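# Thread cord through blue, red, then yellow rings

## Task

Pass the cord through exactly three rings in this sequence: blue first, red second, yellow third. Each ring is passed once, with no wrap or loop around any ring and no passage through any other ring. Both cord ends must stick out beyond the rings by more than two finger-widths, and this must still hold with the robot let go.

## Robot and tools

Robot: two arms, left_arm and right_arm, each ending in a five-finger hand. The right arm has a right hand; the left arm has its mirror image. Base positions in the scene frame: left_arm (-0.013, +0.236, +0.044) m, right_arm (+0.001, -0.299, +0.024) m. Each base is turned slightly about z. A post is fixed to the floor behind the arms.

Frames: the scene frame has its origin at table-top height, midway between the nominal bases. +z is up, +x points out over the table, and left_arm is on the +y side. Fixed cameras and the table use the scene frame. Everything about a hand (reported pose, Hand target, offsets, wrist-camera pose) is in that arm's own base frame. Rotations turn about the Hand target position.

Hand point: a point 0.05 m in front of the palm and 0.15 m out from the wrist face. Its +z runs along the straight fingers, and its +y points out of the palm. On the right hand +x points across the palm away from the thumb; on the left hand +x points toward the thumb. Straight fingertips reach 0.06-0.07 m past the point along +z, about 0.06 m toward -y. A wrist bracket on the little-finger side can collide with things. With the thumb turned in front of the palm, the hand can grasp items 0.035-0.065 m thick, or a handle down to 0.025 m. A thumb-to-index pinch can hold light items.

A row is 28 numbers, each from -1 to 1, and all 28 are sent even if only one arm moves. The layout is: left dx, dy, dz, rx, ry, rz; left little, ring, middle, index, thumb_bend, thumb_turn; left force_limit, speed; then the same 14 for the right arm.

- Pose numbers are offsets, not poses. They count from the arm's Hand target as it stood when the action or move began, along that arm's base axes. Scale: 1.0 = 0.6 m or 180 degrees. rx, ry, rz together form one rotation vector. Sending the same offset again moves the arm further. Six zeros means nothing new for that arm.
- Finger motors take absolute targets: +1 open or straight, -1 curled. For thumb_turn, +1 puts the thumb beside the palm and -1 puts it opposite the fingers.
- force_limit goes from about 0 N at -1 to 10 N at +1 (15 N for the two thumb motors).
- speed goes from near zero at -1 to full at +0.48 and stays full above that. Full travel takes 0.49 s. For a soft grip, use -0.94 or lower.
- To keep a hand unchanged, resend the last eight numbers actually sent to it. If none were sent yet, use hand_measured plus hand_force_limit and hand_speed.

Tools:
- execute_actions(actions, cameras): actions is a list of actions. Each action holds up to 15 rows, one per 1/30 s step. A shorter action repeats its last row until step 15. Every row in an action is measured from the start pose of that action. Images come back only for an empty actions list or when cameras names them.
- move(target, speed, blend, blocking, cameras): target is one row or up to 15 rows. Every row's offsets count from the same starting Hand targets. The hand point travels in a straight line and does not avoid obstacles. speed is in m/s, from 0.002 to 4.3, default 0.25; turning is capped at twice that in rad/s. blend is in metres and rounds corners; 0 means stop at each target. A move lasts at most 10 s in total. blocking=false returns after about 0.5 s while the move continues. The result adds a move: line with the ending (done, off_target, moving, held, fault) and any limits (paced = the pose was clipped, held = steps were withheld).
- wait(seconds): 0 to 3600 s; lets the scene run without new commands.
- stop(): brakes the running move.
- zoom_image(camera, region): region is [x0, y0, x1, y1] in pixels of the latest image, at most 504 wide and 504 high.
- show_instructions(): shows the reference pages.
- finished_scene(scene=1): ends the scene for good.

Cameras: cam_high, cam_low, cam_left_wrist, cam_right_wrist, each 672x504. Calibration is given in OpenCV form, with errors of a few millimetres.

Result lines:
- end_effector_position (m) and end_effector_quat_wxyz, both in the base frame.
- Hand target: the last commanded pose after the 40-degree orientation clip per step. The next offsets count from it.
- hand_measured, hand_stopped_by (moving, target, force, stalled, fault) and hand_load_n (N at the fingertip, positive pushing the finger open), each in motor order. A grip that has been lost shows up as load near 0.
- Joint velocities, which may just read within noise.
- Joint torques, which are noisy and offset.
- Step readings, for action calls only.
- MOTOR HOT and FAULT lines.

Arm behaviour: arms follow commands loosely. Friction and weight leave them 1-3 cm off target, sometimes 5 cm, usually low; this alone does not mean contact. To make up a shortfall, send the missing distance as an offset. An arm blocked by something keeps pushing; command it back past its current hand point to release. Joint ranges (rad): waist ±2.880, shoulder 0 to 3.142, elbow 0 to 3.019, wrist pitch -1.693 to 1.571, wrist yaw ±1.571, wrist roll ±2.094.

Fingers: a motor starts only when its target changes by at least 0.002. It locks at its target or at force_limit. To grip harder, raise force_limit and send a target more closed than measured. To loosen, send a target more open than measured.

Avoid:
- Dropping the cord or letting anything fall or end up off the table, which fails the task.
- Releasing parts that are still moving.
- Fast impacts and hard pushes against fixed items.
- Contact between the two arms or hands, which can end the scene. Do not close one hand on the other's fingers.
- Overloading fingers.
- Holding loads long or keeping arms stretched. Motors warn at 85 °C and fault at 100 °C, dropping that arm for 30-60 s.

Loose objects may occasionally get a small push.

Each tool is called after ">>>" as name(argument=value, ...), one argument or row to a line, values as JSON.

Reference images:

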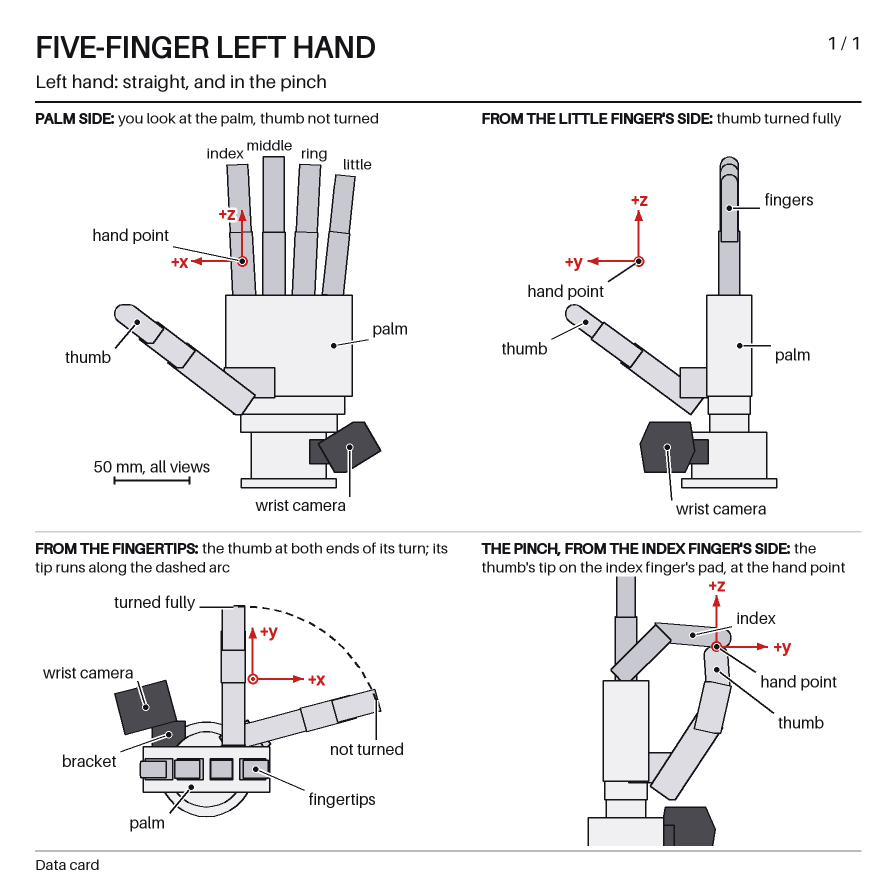

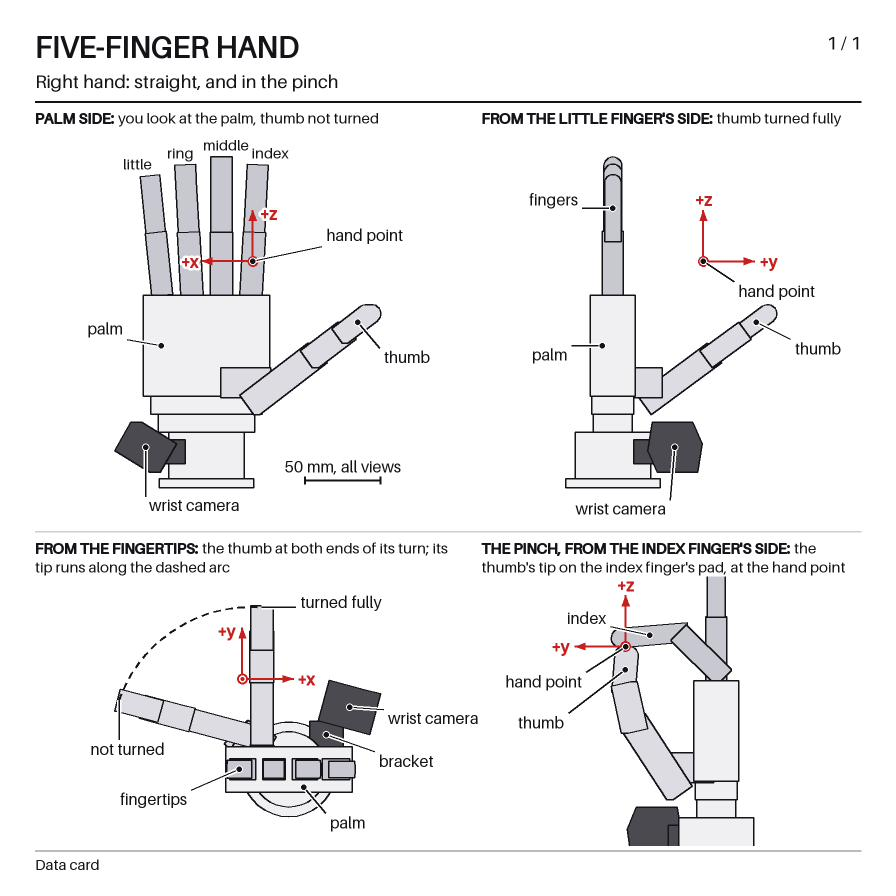

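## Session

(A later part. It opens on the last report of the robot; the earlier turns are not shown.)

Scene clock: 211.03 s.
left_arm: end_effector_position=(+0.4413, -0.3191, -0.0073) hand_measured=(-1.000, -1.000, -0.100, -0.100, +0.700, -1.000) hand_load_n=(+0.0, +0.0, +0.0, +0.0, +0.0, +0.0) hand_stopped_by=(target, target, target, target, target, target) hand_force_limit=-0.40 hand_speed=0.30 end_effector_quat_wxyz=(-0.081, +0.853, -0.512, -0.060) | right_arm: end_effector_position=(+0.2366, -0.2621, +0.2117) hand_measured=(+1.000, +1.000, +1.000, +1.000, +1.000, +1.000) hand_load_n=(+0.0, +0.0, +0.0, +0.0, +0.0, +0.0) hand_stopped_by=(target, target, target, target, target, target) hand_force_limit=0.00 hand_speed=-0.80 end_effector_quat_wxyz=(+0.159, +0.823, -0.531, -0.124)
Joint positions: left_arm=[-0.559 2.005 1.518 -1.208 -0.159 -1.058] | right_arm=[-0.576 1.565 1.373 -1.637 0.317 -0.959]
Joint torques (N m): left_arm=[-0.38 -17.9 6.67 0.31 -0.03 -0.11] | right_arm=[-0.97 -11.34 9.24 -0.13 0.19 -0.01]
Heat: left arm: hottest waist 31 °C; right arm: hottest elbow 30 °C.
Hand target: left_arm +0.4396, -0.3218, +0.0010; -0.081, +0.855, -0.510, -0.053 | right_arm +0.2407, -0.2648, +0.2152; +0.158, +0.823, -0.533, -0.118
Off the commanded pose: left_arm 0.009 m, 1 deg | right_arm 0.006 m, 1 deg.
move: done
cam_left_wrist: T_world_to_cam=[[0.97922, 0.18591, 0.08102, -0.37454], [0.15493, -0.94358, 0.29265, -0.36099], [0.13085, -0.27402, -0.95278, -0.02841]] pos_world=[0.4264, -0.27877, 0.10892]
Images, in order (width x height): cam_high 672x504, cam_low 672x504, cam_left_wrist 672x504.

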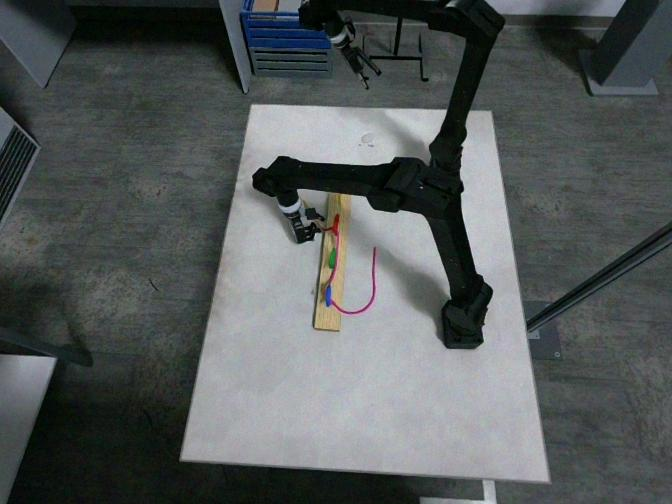

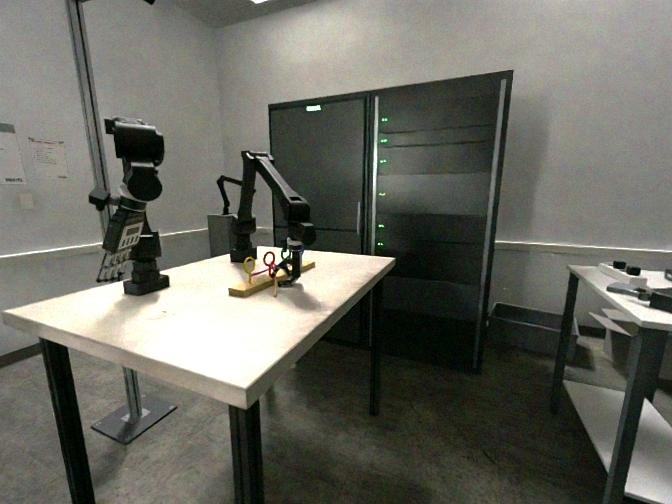

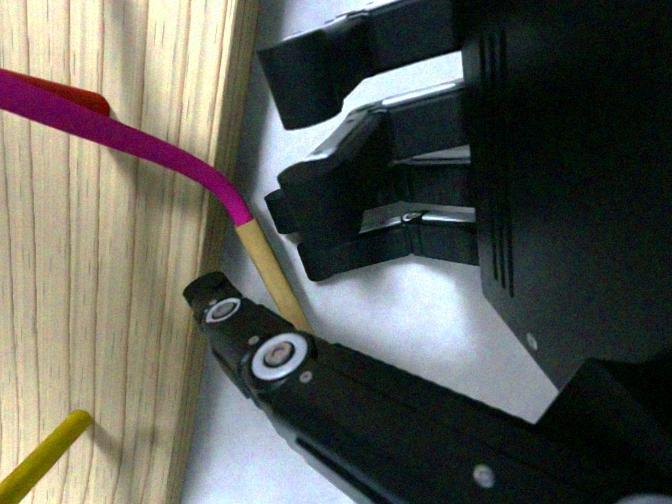

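>>> move(
  target=[
    [0,0,0.01,0,0,0,-1,-1,-0.1,-0.1,0.7,-1,-0.4,0.3,0,0,0,0,0,0,1,1,1,1,1,1,0,-0.8],
    [-0.03,-0.016,0.012,0,0,0,-1,-1,-0.1,-0.1,0.7,-1,-0.4,0.3,0,0,0,0,0,0,1,1,1,1,1,1,0,-0.8],
  ],
  speed=0.03,
  cameras=["cam_low","cam_left_wrist","cam_high"],
)

>>> zoom_image(
  camera="cam_low",
  region=[250, 250, 310, 310],
)

>>> zoom_image(
  camera="cam_high",
  region=[280, 180, 340, 240],
)

Scene clock: 214.23 s.
left_arm: end_effector_position=(+0.4250, -0.3284, -0.0033) hand_measured=(-1.000, -1.000, -0.100, -0.100, +0.700, -1.000) hand_load_n=(+0.0, +0.0, +0.0, +0.0, +0.0, +0.0) hand_stopped_by=(target, target, target, target, target, target) hand_force_limit=-0.40 hand_speed=0.30 end_effector_quat_wxyz=(-0.082, +0.853, -0.512, -0.060) | right_arm: end_effector_position=(+0.2366, -0.2621, +0.2117) hand_measured=(+1.000, +1.000, +1.000, +1.000, +1.000, +1.000) hand_load_n=(+0.0, +0.0, +0.0, +0.0, +0.0, +0.0) hand_stopped_by=(target, target, target, target, target, target) hand_force_limit=0.00 hand_speed=-0.80 end_effector_quat_wxyz=(+0.159, +0.823, -0.531, -0.124)
Joint positions: left_arm=[-0.589 1.981 1.491 -1.211 -0.158 -1.09] | right_arm=[-0.576 1.565 1.373 -1.637 0.317 -0.959]
Joint torques (N m): left_arm=[-0.32 -18.02 6.41 0.1 0.07 -0.11] | right_arm=[-0.85 -11.34 9.2 -0.14 0.2 -0.02]
Heat: left arm: hottest waist 31 °C; right arm: hottest elbow 30 °C.
Hand target: left_arm +0.4216, -0.3314, +0.0080; -0.081, +0.855, -0.510, -0.053 | right_arm +0.2407, -0.2648, +0.2152; +0.158, +0.823, -0.533, -0.118
Off the commanded pose: left_arm 0.012 m, 1 deg | right_arm 0.006 m, 1 deg.
move: off_target (left_arm)
cam_left_wrist: T_world_to_cam=[[0.97885, 0.1874, 0.08207, -0.35647], [0.15642, -0.94409, 0.29022, -0.36909], [0.13187, -0.27124, -0.95344, -0.02449]] pos_world=[0.4099, -0.2883, 0.11302]
Images, in order (width x height): cam_high 672x504, cam_low 672x504, cam_left_wrist 672x504.

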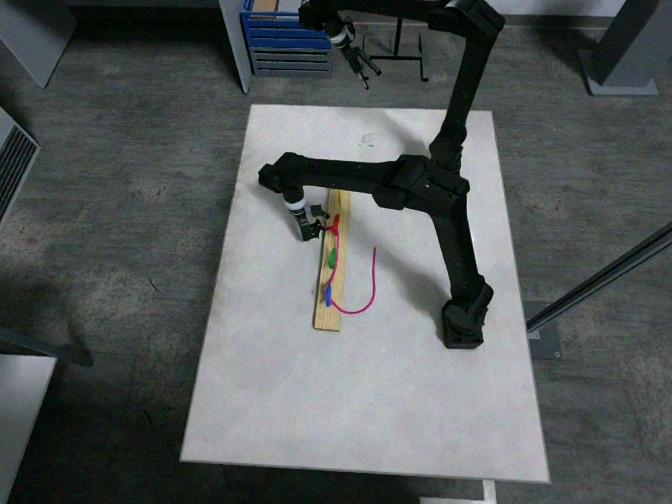

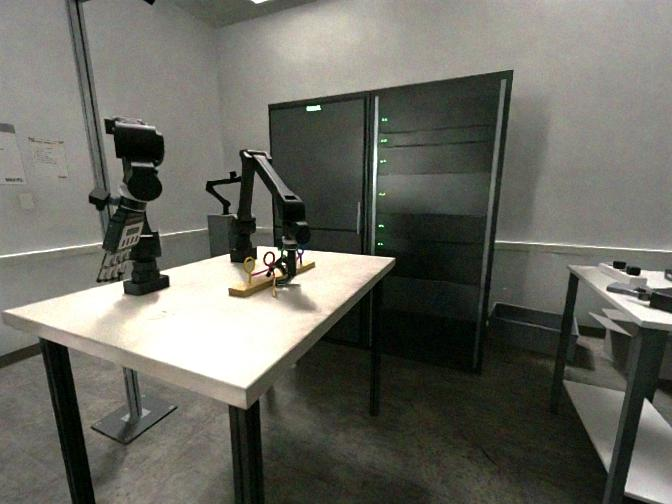

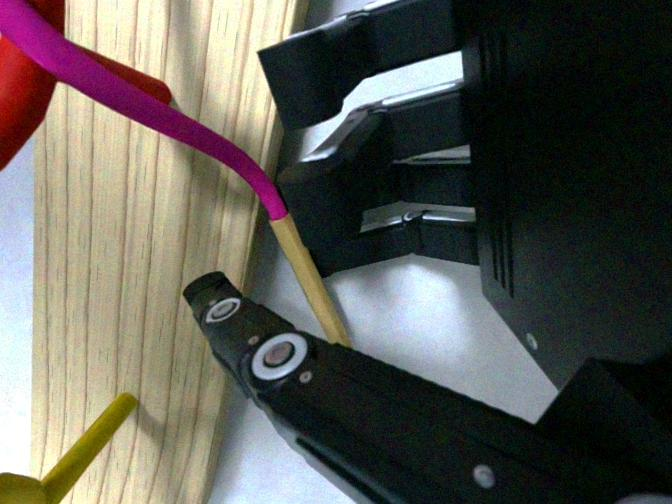

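Scaled by 8.400 from the camera's image (finer frame: 960x720).

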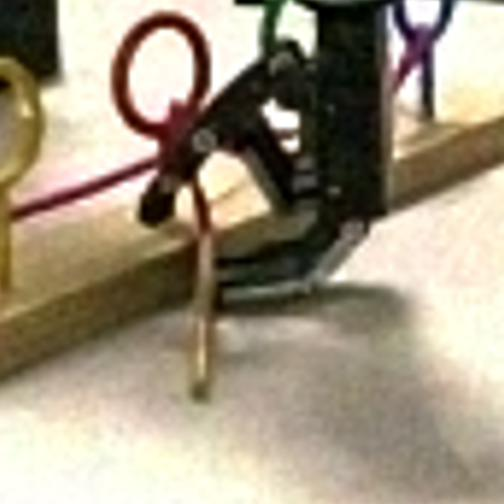

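Scaled by 8.400 from the camera's image (finer frame: 960x720).

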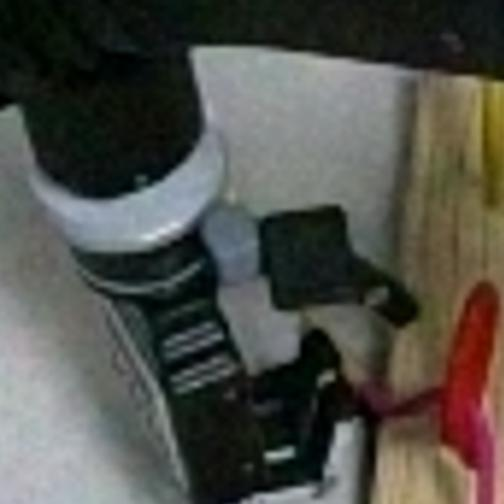

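>>> move(
  target=[
    [-0.014,-0.008,0.003,0,0,0,-1,-1,-0.1,-0.1,0.7,-1,-0.4,0.3,0,0,0,0,0,0,1,1,1,1,1,1,0,-0.8],
  ],
  speed=0.03,
  cameras=["cam_low","cam_left_wrist"],
)

>>> zoom_image(
  camera="cam_low",
  region=[250, 250, 310, 310],
)

>>> zoom_image(
  camera="cam_left_wrist",
  region=[180, 120, 420, 360],
)

Scene clock: 216.00 s.
left_arm: end_effector_position=(+0.4237, -0.3285, -0.0025) hand_measured=(-1.000, -1.000, -0.100, -0.100, +0.700, -1.000) hand_load_n=(+0.0, +0.0, +3.0, +0.0, -0.5, +0.0) hand_stopped_by=(target, target, target, target, target, target) hand_force_limit=-0.40 hand_speed=0.30 end_effector_quat_wxyz=(-0.084, +0.858, -0.502, -0.059) | right_arm: end_effector_position=(+0.2366, -0.2621, +0.2117) hand_measured=(+1.000, +1.000, +1.000, +1.000, +1.000, +1.000) hand_load_n=(+0.0, +0.0, +0.0, +0.0, +0.0, +0.0) hand_stopped_by=(target, target, target, target, target, target) hand_force_limit=0.00 hand_speed=-0.80 end_effector_quat_wxyz=(+0.159, +0.823, -0.531, -0.124)
Joint positions: left_arm=[-0.592 1.974 1.483 -1.209 -0.161 -1.114] | right_arm=[-0.576 1.565 1.373 -1.637 0.317 -0.959]
Joint torques (N m): left_arm=[-1.26 -18.32 5.97 0.12 0.25 0.02] | right_arm=[-0.85 -11.34 9.2 -0.14 0.2 -0.01]
Heat: left arm: hottest waist 31 °C; right arm: hottest elbow 30 °C.
Hand target: left_arm +0.4132, -0.3360, +0.0098; -0.081, +0.855, -0.510, -0.053 | right_arm +0.2407, -0.2648, +0.2152; +0.158, +0.823, -0.533, -0.118
Off the commanded pose: left_arm 0.018 m, 1 deg | right_arm 0.006 m, 1 deg.
move: off_target (left_arm)
cam_left_wrist: T_world_to_cam=[[0.97421, 0.20719, 0.08933, -0.3469], [0.17375, -0.94149, 0.28879, -0.37576], [0.14394, -0.26582, -0.95322, -0.02695]] pos_world=[0.40712, -0.28907, 0.11381]

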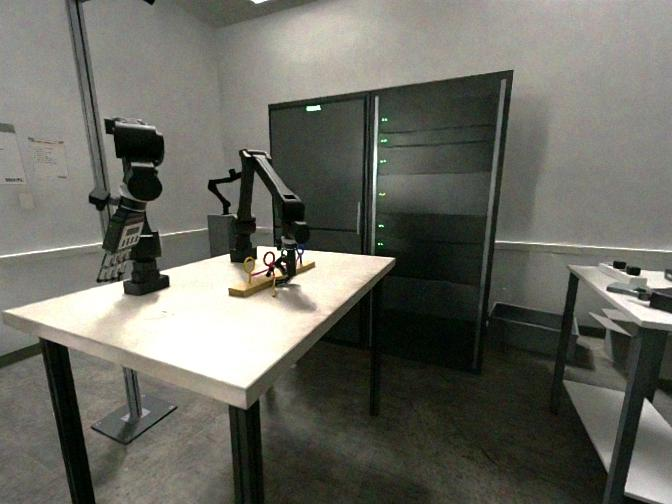

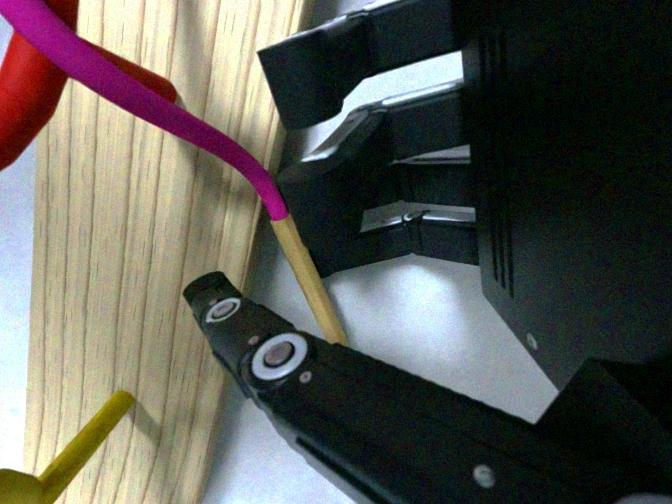

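Scaled by 8.400 from the camera's image (finer frame: 960x720).

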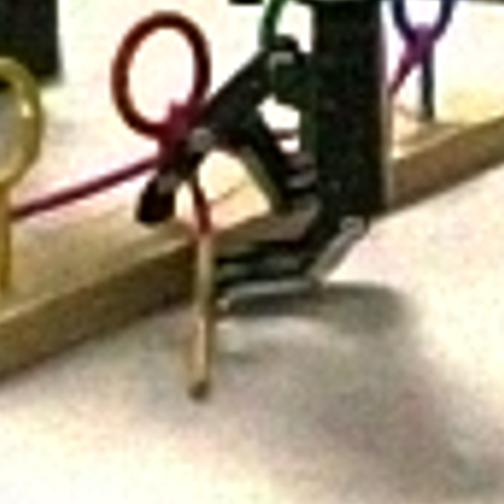

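Scaled by 2.100 from the camera's image (finer frame: 960x720).

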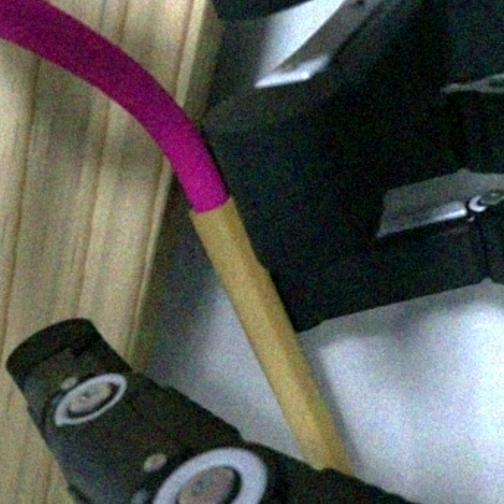

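>>> move(
  target=[
    [0.028,0.018,-0.001,0,0,0,-1,-1,-0.1,-0.1,0.7,-1,-0.4,0.3,0,0,0,0,0,0,1,1,1,1,1,1,0,-0.8],
    [0.040,-0.009,-0.001,0,0,0,-1,-1,-0.1,-0.1,0.7,-1,-0.4,0.3,0,0,0,0,0,0,1,1,1,1,1,1,0,-0.8],
  ],
  speed=0.03,
  cameras=["cam_low","cam_left_wrist"],
)

>>> zoom_image(
  camera="cam_low",
  region=[250, 250, 310, 310],
)

>>> zoom_image(
  camera="cam_left_wrist",
  region=[180, 120, 420, 360],
)

Scene clock: 220.63 s.
left_arm: end_effector_position=(+0.4269, -0.3291, +0.0014) hand_measured=(-1.000, -1.000, -0.100, -0.100, +0.700, -1.000) hand_load_n=(+0.0, +0.0, +0.0, +0.0, +0.0, +0.0) hand_stopped_by=(target, target, target, target, target, target) hand_force_limit=-0.40 hand_speed=0.30 end_effector_quat_wxyz=(-0.083, +0.856, -0.506, -0.064) | right_arm: end_effector_position=(+0.2366, -0.2621, +0.2117) hand_measured=(+1.000, +1.000, +1.000, +1.000, +1.000, +1.000) hand_load_n=(+0.5, +0.0, +0.0, +0.0, +0.0, +0.0) hand_stopped_by=(target, target, target, target, target, target) hand_force_limit=0.00 hand_speed=-0.80 end_effector_quat_wxyz=(+0.159, +0.823, -0.531, -0.124)
Joint positions: left_arm=[-0.589 1.984 1.508 -1.233 -0.158 -1.103] | right_arm=[-0.576 1.565 1.373 -1.637 0.317 -0.959]
Joint torques (N m): left_arm=[-0.62 -14.86 11.19 -0.1 0.08 0.1] | right_arm=[-0.79 -11.4 9.2 -0.13 0.19 -0.01]
Heat: left arm: hottest waist 31 °C; right arm: hottest elbow 30 °C.
Hand target: left_arm +0.4372, -0.3415, +0.0093; -0.081, +0.855, -0.510, -0.053 | right_arm +0.2407, -0.2648, +0.2152; +0.158, +0.823, -0.533, -0.118
Off the commanded pose: left_arm 0.018 m, 1 deg | right_arm 0.006 m, 1 deg.
move: off_target (left_arm)
cam_left_wrist: T_world_to_cam=[[0.97655, 0.20017, 0.07928, -0.35357], [0.17025, -0.94336, 0.28477, -0.37715], [0.13179, -0.2646, -0.95531, -0.01831]] pos_world=[0.4119, -0.28986, 0.11794]

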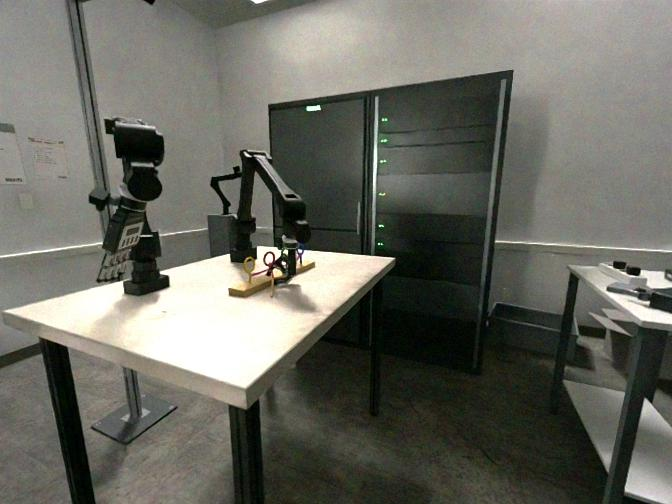

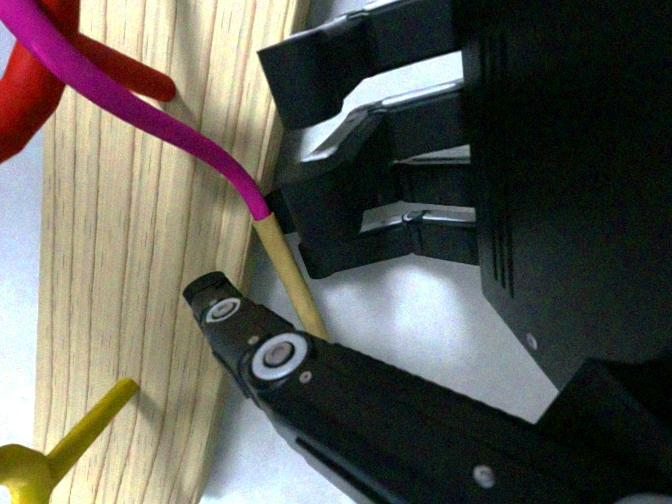

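Scaled by 8.400 from the camera's image (finer frame: 960x720).

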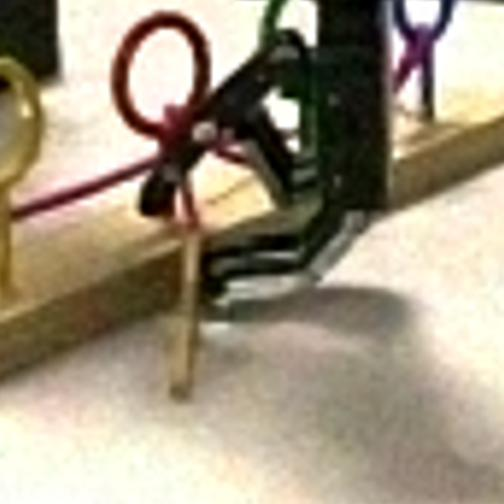

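Scaled by 2.100 from the camera's image (finer frame: 960x720).

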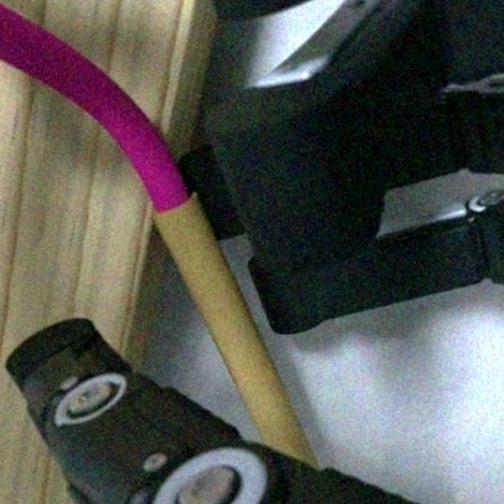

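>>> move(
  target=[
    [0.014,-0.026,0.003,0,0,0,-1,-1,-0.1,-0.1,0.7,-1,-0.4,0.3,0,0,0,0,0,0,1,1,1,1,1,1,0,-0.8],
  ],
  speed=0.03,
  cameras=["cam_low","cam_left_wrist"],
)

>>> zoom_image(
  camera="cam_low",
  region=[250, 250, 310, 310],
)

>>> zoom_image(
  camera="cam_left_wrist",
  region=[180, 120, 420, 360],
)

Scene clock: 223.03 s.
left_arm: end_effector_position=(+0.4347, -0.3439, +0.0031) hand_measured=(-1.000, -1.000, -0.100, -0.100, +0.700, -1.000) hand_load_n=(+0.0, +0.0, +0.0, +0.0, +0.0, +0.0) hand_stopped_by=(target, target, target, target, target, target) hand_force_limit=-0.40 hand_speed=0.30 end_effector_quat_wxyz=(-0.082, +0.853, -0.512, -0.065) | right_arm: end_effector_position=(+0.2366, -0.2621, +0.2117) hand_measured=(+1.000, +1.000, +1.000, +1.000, +1.000, +1.000) hand_load_n=(+0.0, +0.0, +0.0, +0.0, +0.0, +0.0) hand_stopped_by=(target, target, target, target, target, target) hand_force_limit=0.00 hand_speed=-0.80 end_effector_quat_wxyz=(+0.159, +0.823, -0.531, -0.124)
Joint positions: left_arm=[-0.602 2.02 1.571 -1.264 -0.156 -1.104] | right_arm=[-0.576 1.565 1.373 -1.637 0.317 -0.959]
Joint torques (N m): left_arm=[-0.5 -15.38 11.49 0.05 0.06 -0.05] | right_arm=[-0.79 -11.34 9.21 -0.12 0.2 -0.01]
Heat: left arm: hottest waist 31 °C; right arm: hottest elbow 30 °C.
Hand target: left_arm +0.4457, -0.3571, +0.0111; -0.081, +0.855, -0.510, -0.053 | right_arm +0.2407, -0.2648, +0.2152; +0.158, +0.823, -0.533, -0.118
Off the commanded pose: left_arm 0.019 m, 1 deg | right_arm 0.006 m, 1 deg.
move: off_target (left_arm)
cam_left_wrist: T_world_to_cam=[[0.97937, 0.18727, 0.07592, -0.36395], [0.15879, -0.94557, 0.28405, -0.38865], [0.12498, -0.26614, -0.9558, -0.01913]] pos_world=[0.42054, -0.30443, 0.11975]

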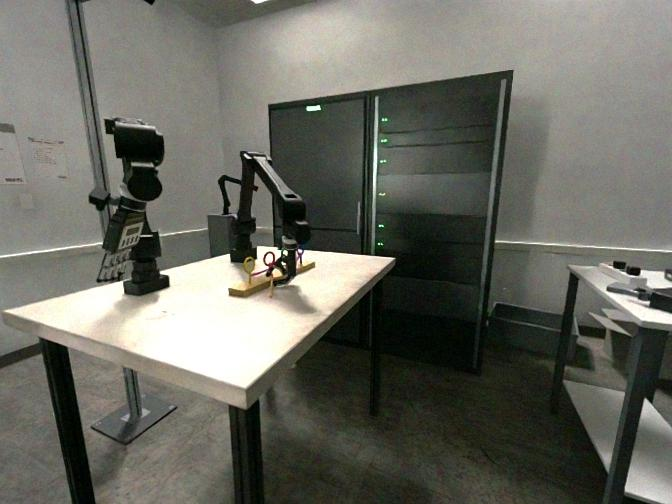

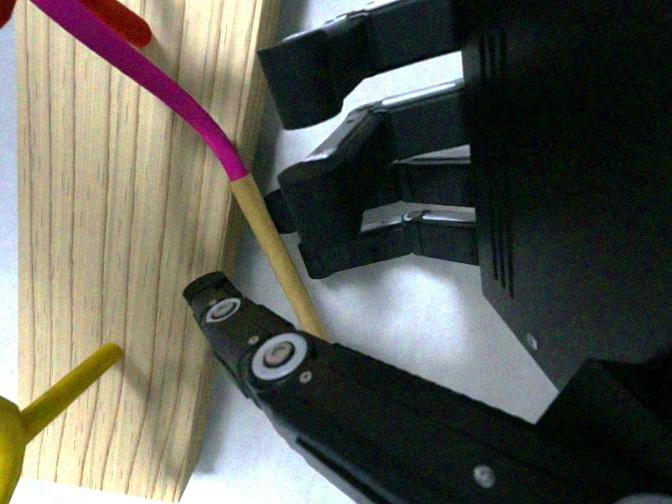

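Scaled by 8.400 from the camera's image (finer frame: 960x720).

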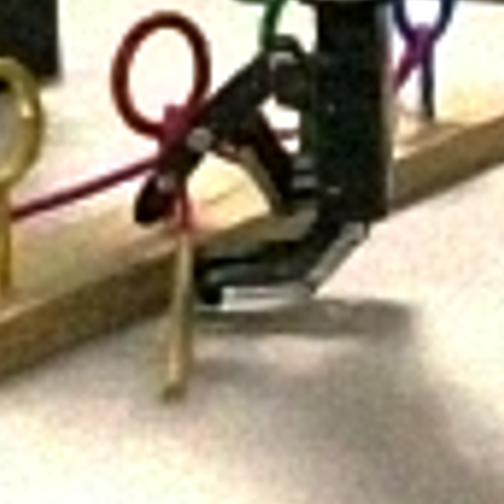

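Scaled by 2.100 from the camera's image (finer frame: 960x720).

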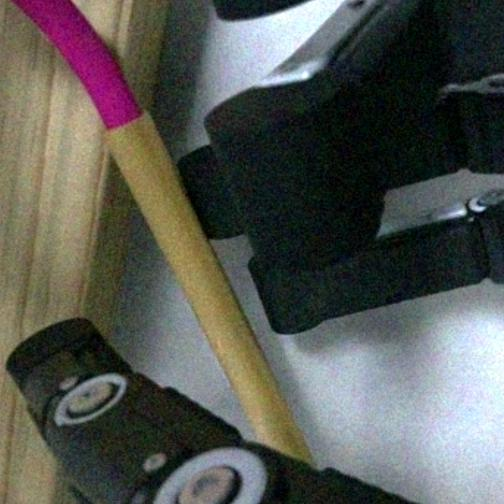

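>>> move(
  target=[
    [-0.05,-0.008,0.0,0,0,0,-1,-1,-0.1,-0.1,0.7,-1,-0.4,0.3,0,0,0,0,0,0,1,1,1,1,1,1,0,-0.8],
  ],
  speed=0.03,
  cameras=["cam_low","cam_left_wrist"],
)

>>> zoom_image(
  camera="cam_low",
  region=[250, 250, 310, 310],
)

>>> zoom_image(
  camera="cam_left_wrist",
  region=[180, 120, 420, 360],
)

Scene clock: 225.70 s.
left_arm: end_effector_position=(+0.4220, -0.3565, +0.0020) hand_measured=(-1.000, -1.000, -0.100, -0.100, +0.700, -1.000) hand_load_n=(+0.0, +0.0, +1.5, +0.0, +0.0, +0.0) hand_stopped_by=(target, target, target, target, target, target) hand_force_limit=-0.40 hand_speed=0.30 end_effector_quat_wxyz=(-0.083, +0.856, -0.507, -0.060) | right_arm: end_effector_position=(+0.2366, -0.2621, +0.2117) hand_measured=(+1.000, +1.000, +1.000, +1.000, +1.000, +1.000) hand_load_n=(+0.0, +0.0, +0.0, +0.0, +0.0, +0.0) hand_stopped_by=(target, target, target, target, target, target) hand_force_limit=0.00 hand_speed=-0.80 end_effector_quat_wxyz=(+0.159, +0.823, -0.531, -0.124)
Joint positions: left_arm=[-0.633 2.007 1.549 -1.25 -0.153 -1.144] | right_arm=[-0.576 1.565 1.373 -1.637 0.317 -0.959]
Joint torques (N m): left_arm=[-0.79 -17.96 6.22 0.34 0.11 -0.03] | right_arm=[-0.79 -11.52 9.2 -0.12 0.2 -0.02]
Heat: left arm: hottest waist 31 °C; right arm: hottest elbow 30 °C.
Hand target: left_arm +0.4156, -0.3620, +0.0111; -0.081, +0.855, -0.510, -0.053 | right_arm +0.2407, -0.2648, +0.2152; +0.158, +0.823, -0.533, -0.118
Off the commanded pose: left_arm 0.012 m, 1 deg | right_arm 0.006 m, 1 deg.
move: off_target (left_arm)
cam_left_wrist: T_world_to_cam=[[0.97685, 0.19647, 0.08465, -0.34475], [0.1646, -0.94301, 0.2892, -0.39978], [0.13665, -0.26858, -0.95352, -0.02778]] pos_world=[0.40637, -0.31673, 0.11832]

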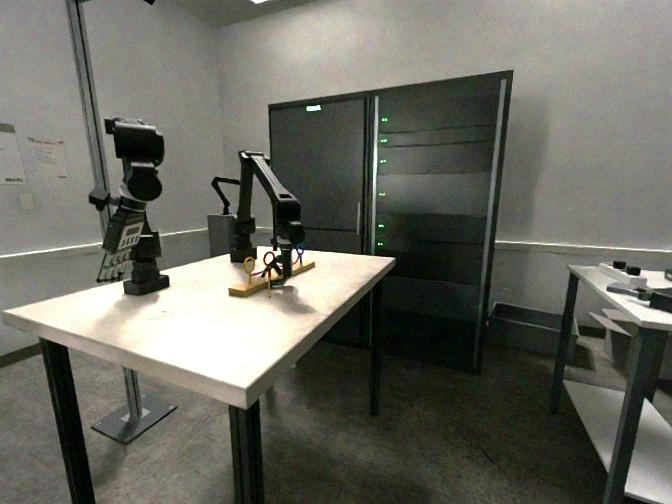

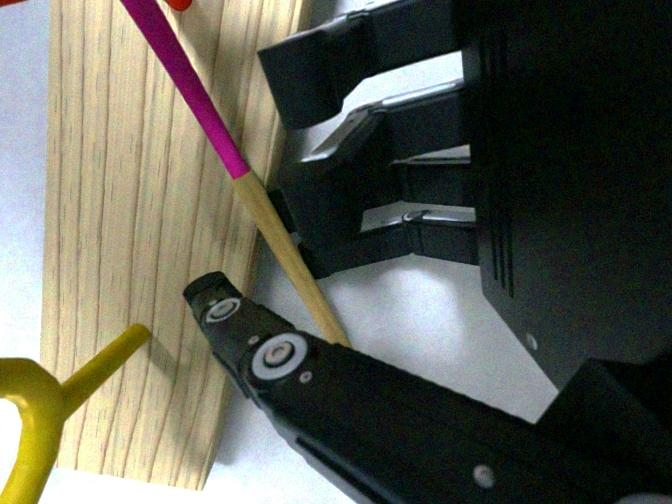

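Scaled by 8.400 from the camera's image (finer frame: 960x720).

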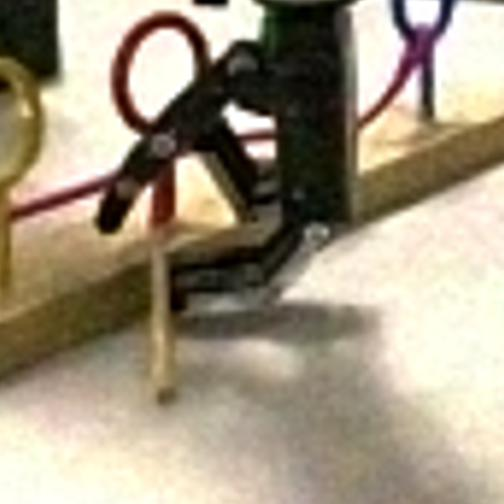

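Scaled by 2.100 from the camera's image (finer frame: 960x720).

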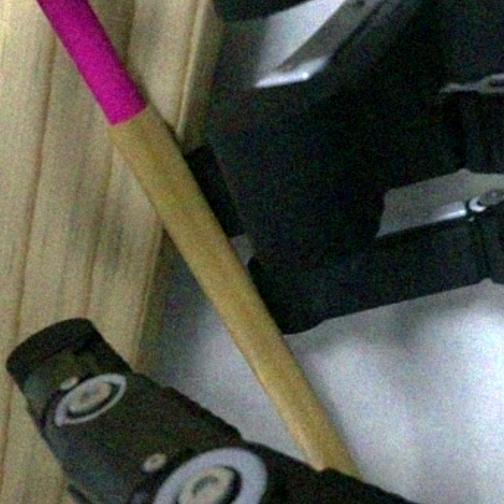

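>>> move(
  target=[
    [0,0,0.0,0,0,0,-1,-1,-0.1,-0.1,0.25,-1,-0.5,-0.6,0,0,0,0,0,0,1,1,1,1,1,1,0,-0.8],
  ],
  speed=0.03,
  cameras=["cam_low","cam_left_wrist"],
)

>>> zoom_image(
  camera="cam_left_wrist",
  region=[180, 120, 420, 360],
)

Scene clock: 227.93 s.
left_arm: end_effector_position=(+0.4220, -0.3565, +0.0020) hand_measured=(-1.000, -1.000, -0.100, -0.100, +0.250, -1.000) hand_load_n=(+0.0, +0.0, +1.0, +0.0, +0.0, +0.0) hand_stopped_by=(target, target, target, target, target, target) hand_force_limit=-0.50 hand_speed=-0.60 end_effector_quat_wxyz=(-0.083, +0.856, -0.507, -0.060) | right_arm: end_effector_position=(+0.2366, -0.2621, +0.2117) hand_measured=(+1.000, +1.000, +1.000, +1.000, +1.000, +1.000) hand_load_n=(+0.0, +0.0, +0.0, +0.0, +0.0, +0.0) hand_stopped_by=(target, target, target, target, target, target) hand_force_limit=0.00 hand_speed=-0.80 end_effector_quat_wxyz=(+0.159, +0.823, -0.531, -0.124)
Joint positions: left_arm=[-0.633 2.007 1.549 -1.25 -0.153 -1.144] | right_arm=[-0.576 1.565 1.373 -1.637 0.317 -0.959]
Joint torques (N m): left_arm=[-1.03 -18.55 6.12 0.27 0.11 -0.05] | right_arm=[-0.85 -11.46 9.2 -0.13 0.2 -0.02]
Heat: left arm: hottest waist 31 °C; right arm: hottest elbow 30 °C.
Hand target: left_arm +0.4156, -0.3620, +0.0111; -0.081, +0.855, -0.510, -0.053 | right_arm +0.2407, -0.2648, +0.2152; +0.158, +0.823, -0.533, -0.118
Off the commanded pose: left_arm 0.012 m, 1 deg | right_arm 0.006 m, 1 deg.
move: done
cam_left_wrist: T_world_to_cam=[[0.97675, 0.19692, 0.08474, -0.34457], [0.16501, -0.94294, 0.28918, -0.39993], [0.13685, -0.26848, -0.95352, -0.02783]] pos_world=[0.40636, -0.31673, 0.11832]

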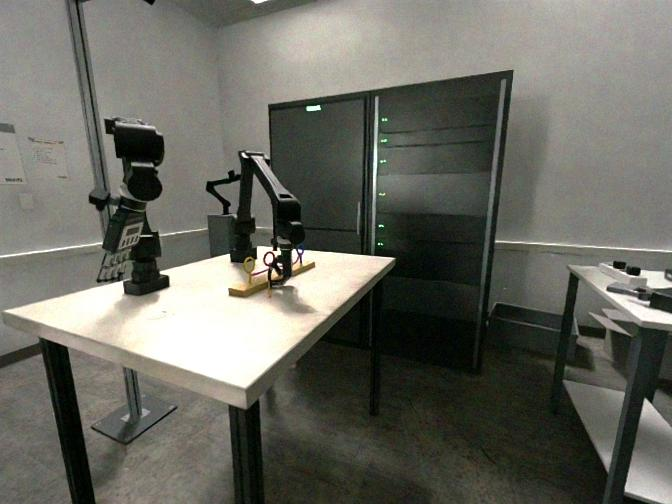

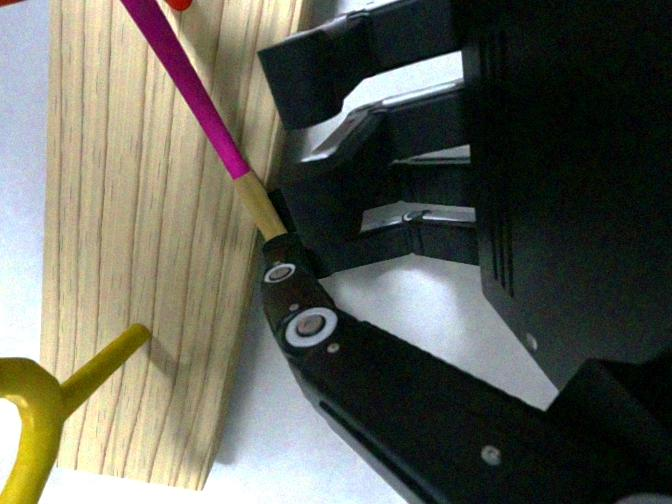

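Scaled by 2.100 from the camera's image (finer frame: 960x720).

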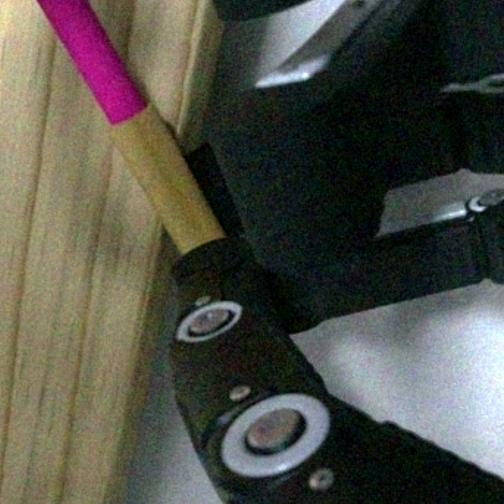

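>>> move(
  target=[
    [0,0,0.0,0,0,0,-1,-1,-0.1,-0.1,0.0,-1,-0.5,-0.6,0,0,0,0,0,0,1,1,1,1,1,1,0,-0.8],
  ],
  speed=0.03,
  cameras=["cam_low","cam_left_wrist"],
)

>>> zoom_image(
  camera="cam_left_wrist",
  region=[180, 120, 420, 360],
)

>>> zoom_image(
  camera="cam_low",
  region=[250, 250, 310, 310],
)

Scene clock: 229.60 s.
left_arm: end_effector_position=(+0.4220, -0.3565, +0.0020) hand_measured=(-1.000, -1.000, -0.100, -0.100, +0.000, -1.000) hand_load_n=(+0.0, +0.0, +1.0, +0.0, +0.0, +0.0) hand_stopped_by=(target, target, target, target, target, target) hand_force_limit=-0.50 hand_speed=-0.60 end_effector_quat_wxyz=(-0.083, +0.856, -0.507, -0.060) | right_arm: end_effector_position=(+0.2366, -0.2621, +0.2117) hand_measured=(+1.000, +1.000, +1.000, +1.000, +1.000, +1.000) hand_load_n=(+0.0, +0.0, +0.0, +0.0, -0.5, +0.0) hand_stopped_by=(target, target, target, target, target, target) hand_force_limit=0.00 hand_speed=-0.80 end_effector_quat_wxyz=(+0.159, +0.823, -0.531, -0.124)
Joint positions: left_arm=[-0.633 2.007 1.549 -1.25 -0.153 -1.144] | right_arm=[-0.576 1.565 1.373 -1.637 0.317 -0.959]
Joint torques (N m): left_arm=[-0.85 -18.2 6.26 0.32 0.11 -0.06] | right_arm=[-0.85 -11.28 9.17 -0.13 0.2 -0.01]
Heat: left arm: hottest waist 31 °C; right arm: hottest elbow 30 °C.
Hand target: left_arm +0.4156, -0.3620, +0.0111; -0.081, +0.855, -0.510, -0.053 | right_arm +0.2407, -0.2648, +0.2152; +0.158, +0.823, -0.533, -0.118
Off the commanded pose: left_arm 0.012 m, 1 deg | right_arm 0.006 m, 1 deg.
move: done
cam_left_wrist: T_world_to_cam=[[0.97675, 0.19692, 0.08474, -0.34457], [0.16501, -0.94294, 0.28918, -0.39993], [0.13685, -0.26848, -0.95352, -0.02783]] pos_world=[0.40636, -0.31673, 0.11832]

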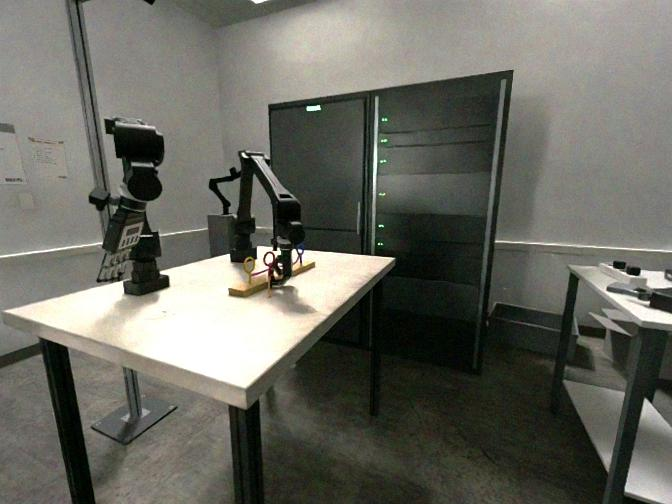

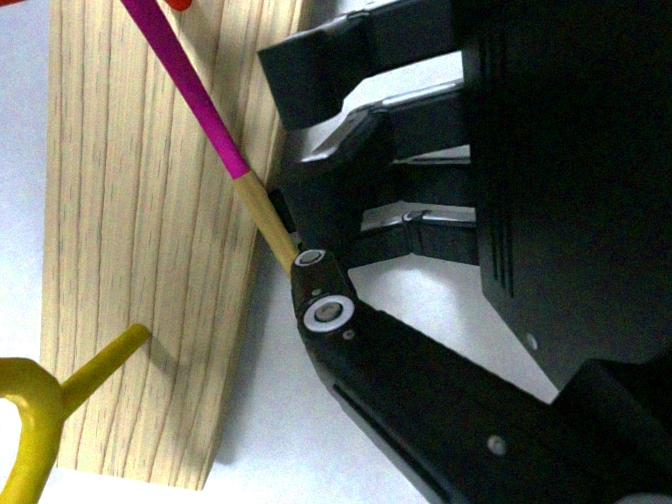

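Scaled by 2.100 from the camera's image (finer frame: 960x720).

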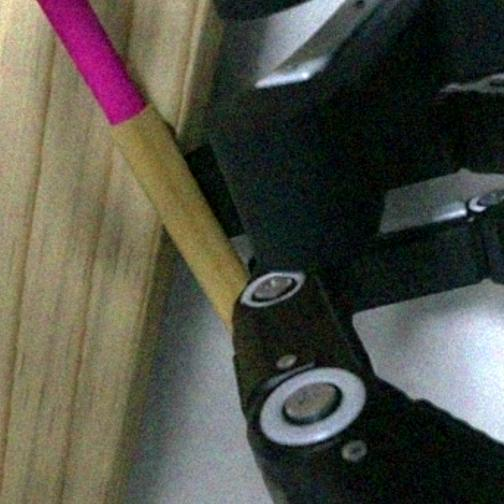

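Scaled by 8.400 from the camera's image (finer frame: 960x720).

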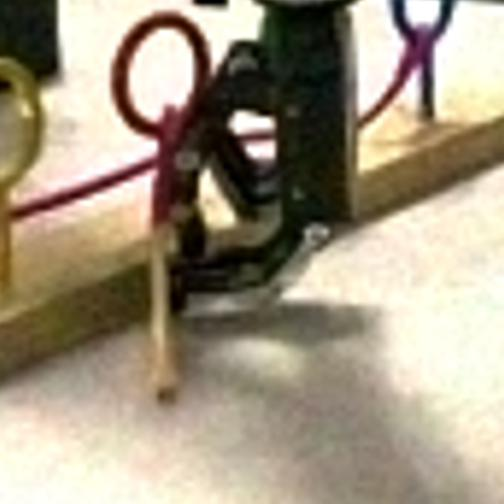

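>>> move(
  target=[
    [0,0,0.0,0,0,0,-1,-1,-0.1,-0.1,0.6,-1,-0.5,0.2,0,0,0,0,0,0,1,1,1,1,1,1,0,-0.8],
    [0.042,-0.013,0.0,0,0,0,-1,-1,-0.1,-0.1,0.6,-1,-0.5,0.2,0,0,0,0,0,0,1,1,1,1,1,1,0,-0.8],
    [-0.008,-0.0275,0.0,0,0,0,-1,-1,-0.1,-0.1,0.6,-1,-0.5,0.2,0,0,0,0,0,0,1,1,1,1,1,1,0,-0.8],
  ],
  speed=0.03,
  cameras=["cam_low","cam_left_wrist"],
)

>>> zoom_image(
  camera="cam_left_wrist",
  region=[180, 120, 420, 360],
)

>>> zoom_image(
  camera="cam_low",
  region=[250, 250, 310, 310],
)

Scene clock: 238.47 s.
left_arm: end_effector_position=(+0.4206, -0.3704, +0.0027) hand_measured=(-1.000, -1.000, -0.100, -0.100, +0.600, -1.000) hand_load_n=(+0.0, +0.0, +0.5, +0.0, +0.0, +0.0) hand_stopped_by=(target, target, target, target, target, target) hand_force_limit=-0.50 hand_speed=0.20 end_effector_quat_wxyz=(-0.084, +0.857, -0.505, -0.059) | right_arm: end_effector_position=(+0.2366, -0.2621, +0.2117) hand_measured=(+1.000, +1.000, +1.000, +1.000, +1.000, +1.000) hand_load_n=(+0.0, -0.5, +0.0, +0.0, +0.0, +0.0) hand_stopped_by=(target, target, target, target, target, target) hand_force_limit=0.00 hand_speed=-0.80 end_effector_quat_wxyz=(+0.159, +0.823, -0.531, -0.124)
Joint positions: left_arm=[-0.655 2.022 1.576 -1.264 -0.152 -1.171] | right_arm=[-0.576 1.565 1.373 -1.637 0.317 -0.959]
Joint torques (N m): left_arm=[-1.73 -18.2 6.22 0.31 0.21 -0.05] | right_arm=[-0.97 -11.4 9.18 -0.12 0.19 -0.02]
Heat: left arm: hottest waist 31 °C; right arm: hottest elbow 30 °C.
Hand target: left_arm +0.4108, -0.3784, +0.0111; -0.081, +0.855, -0.510, -0.053 | right_arm +0.2407, -0.2648, +0.2152; +0.158, +0.823, -0.533, -0.118
Off the commanded pose: left_arm 0.015 m, 1 deg | right_arm 0.006 m, 1 deg.
move: off_target (left_arm)
cam_left_wrist: T_world_to_cam=[[0.97556, 0.20127, 0.08815, -0.33838], [0.16827, -0.94233, 0.28931, -0.41414], [0.14129, -0.26741, -0.95317, -0.03214]] pos_world=[0.40434, -0.33074, 0.11901]

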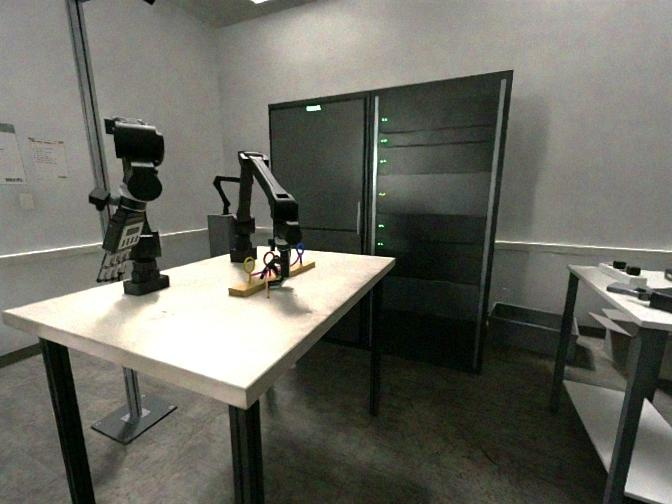

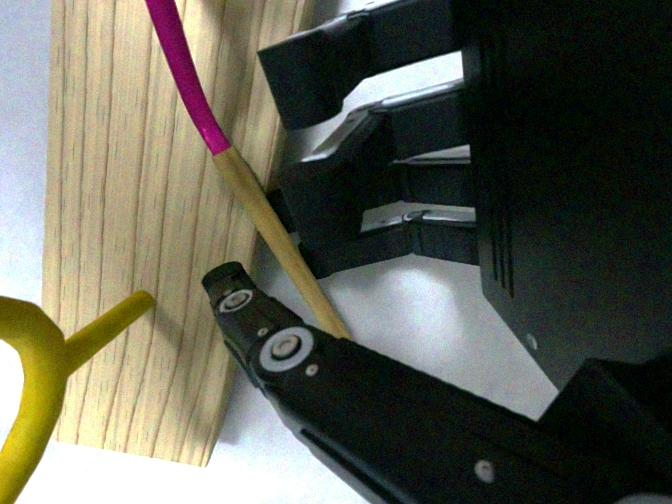

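Scaled by 2.100 from the camera's image (finer frame: 960x720).

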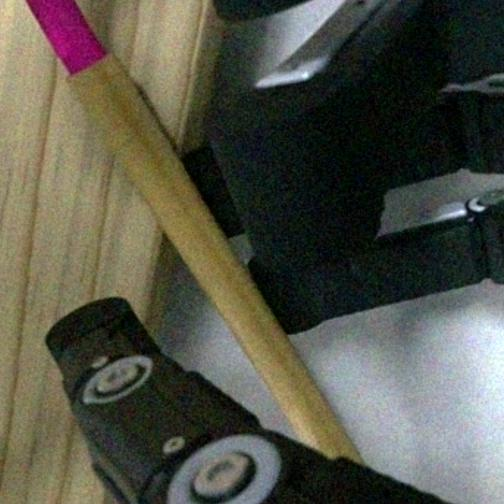

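Scaled by 8.400 from the camera's image (finer frame: 960x720).

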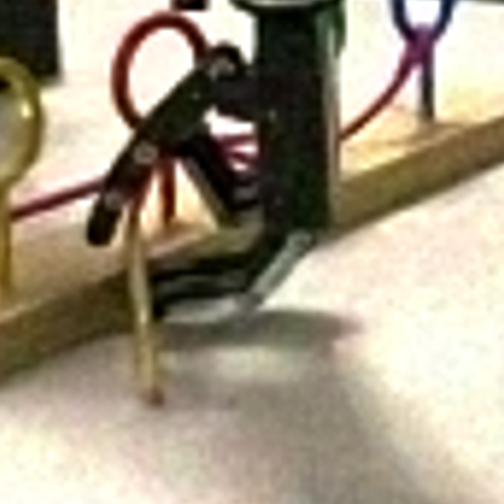

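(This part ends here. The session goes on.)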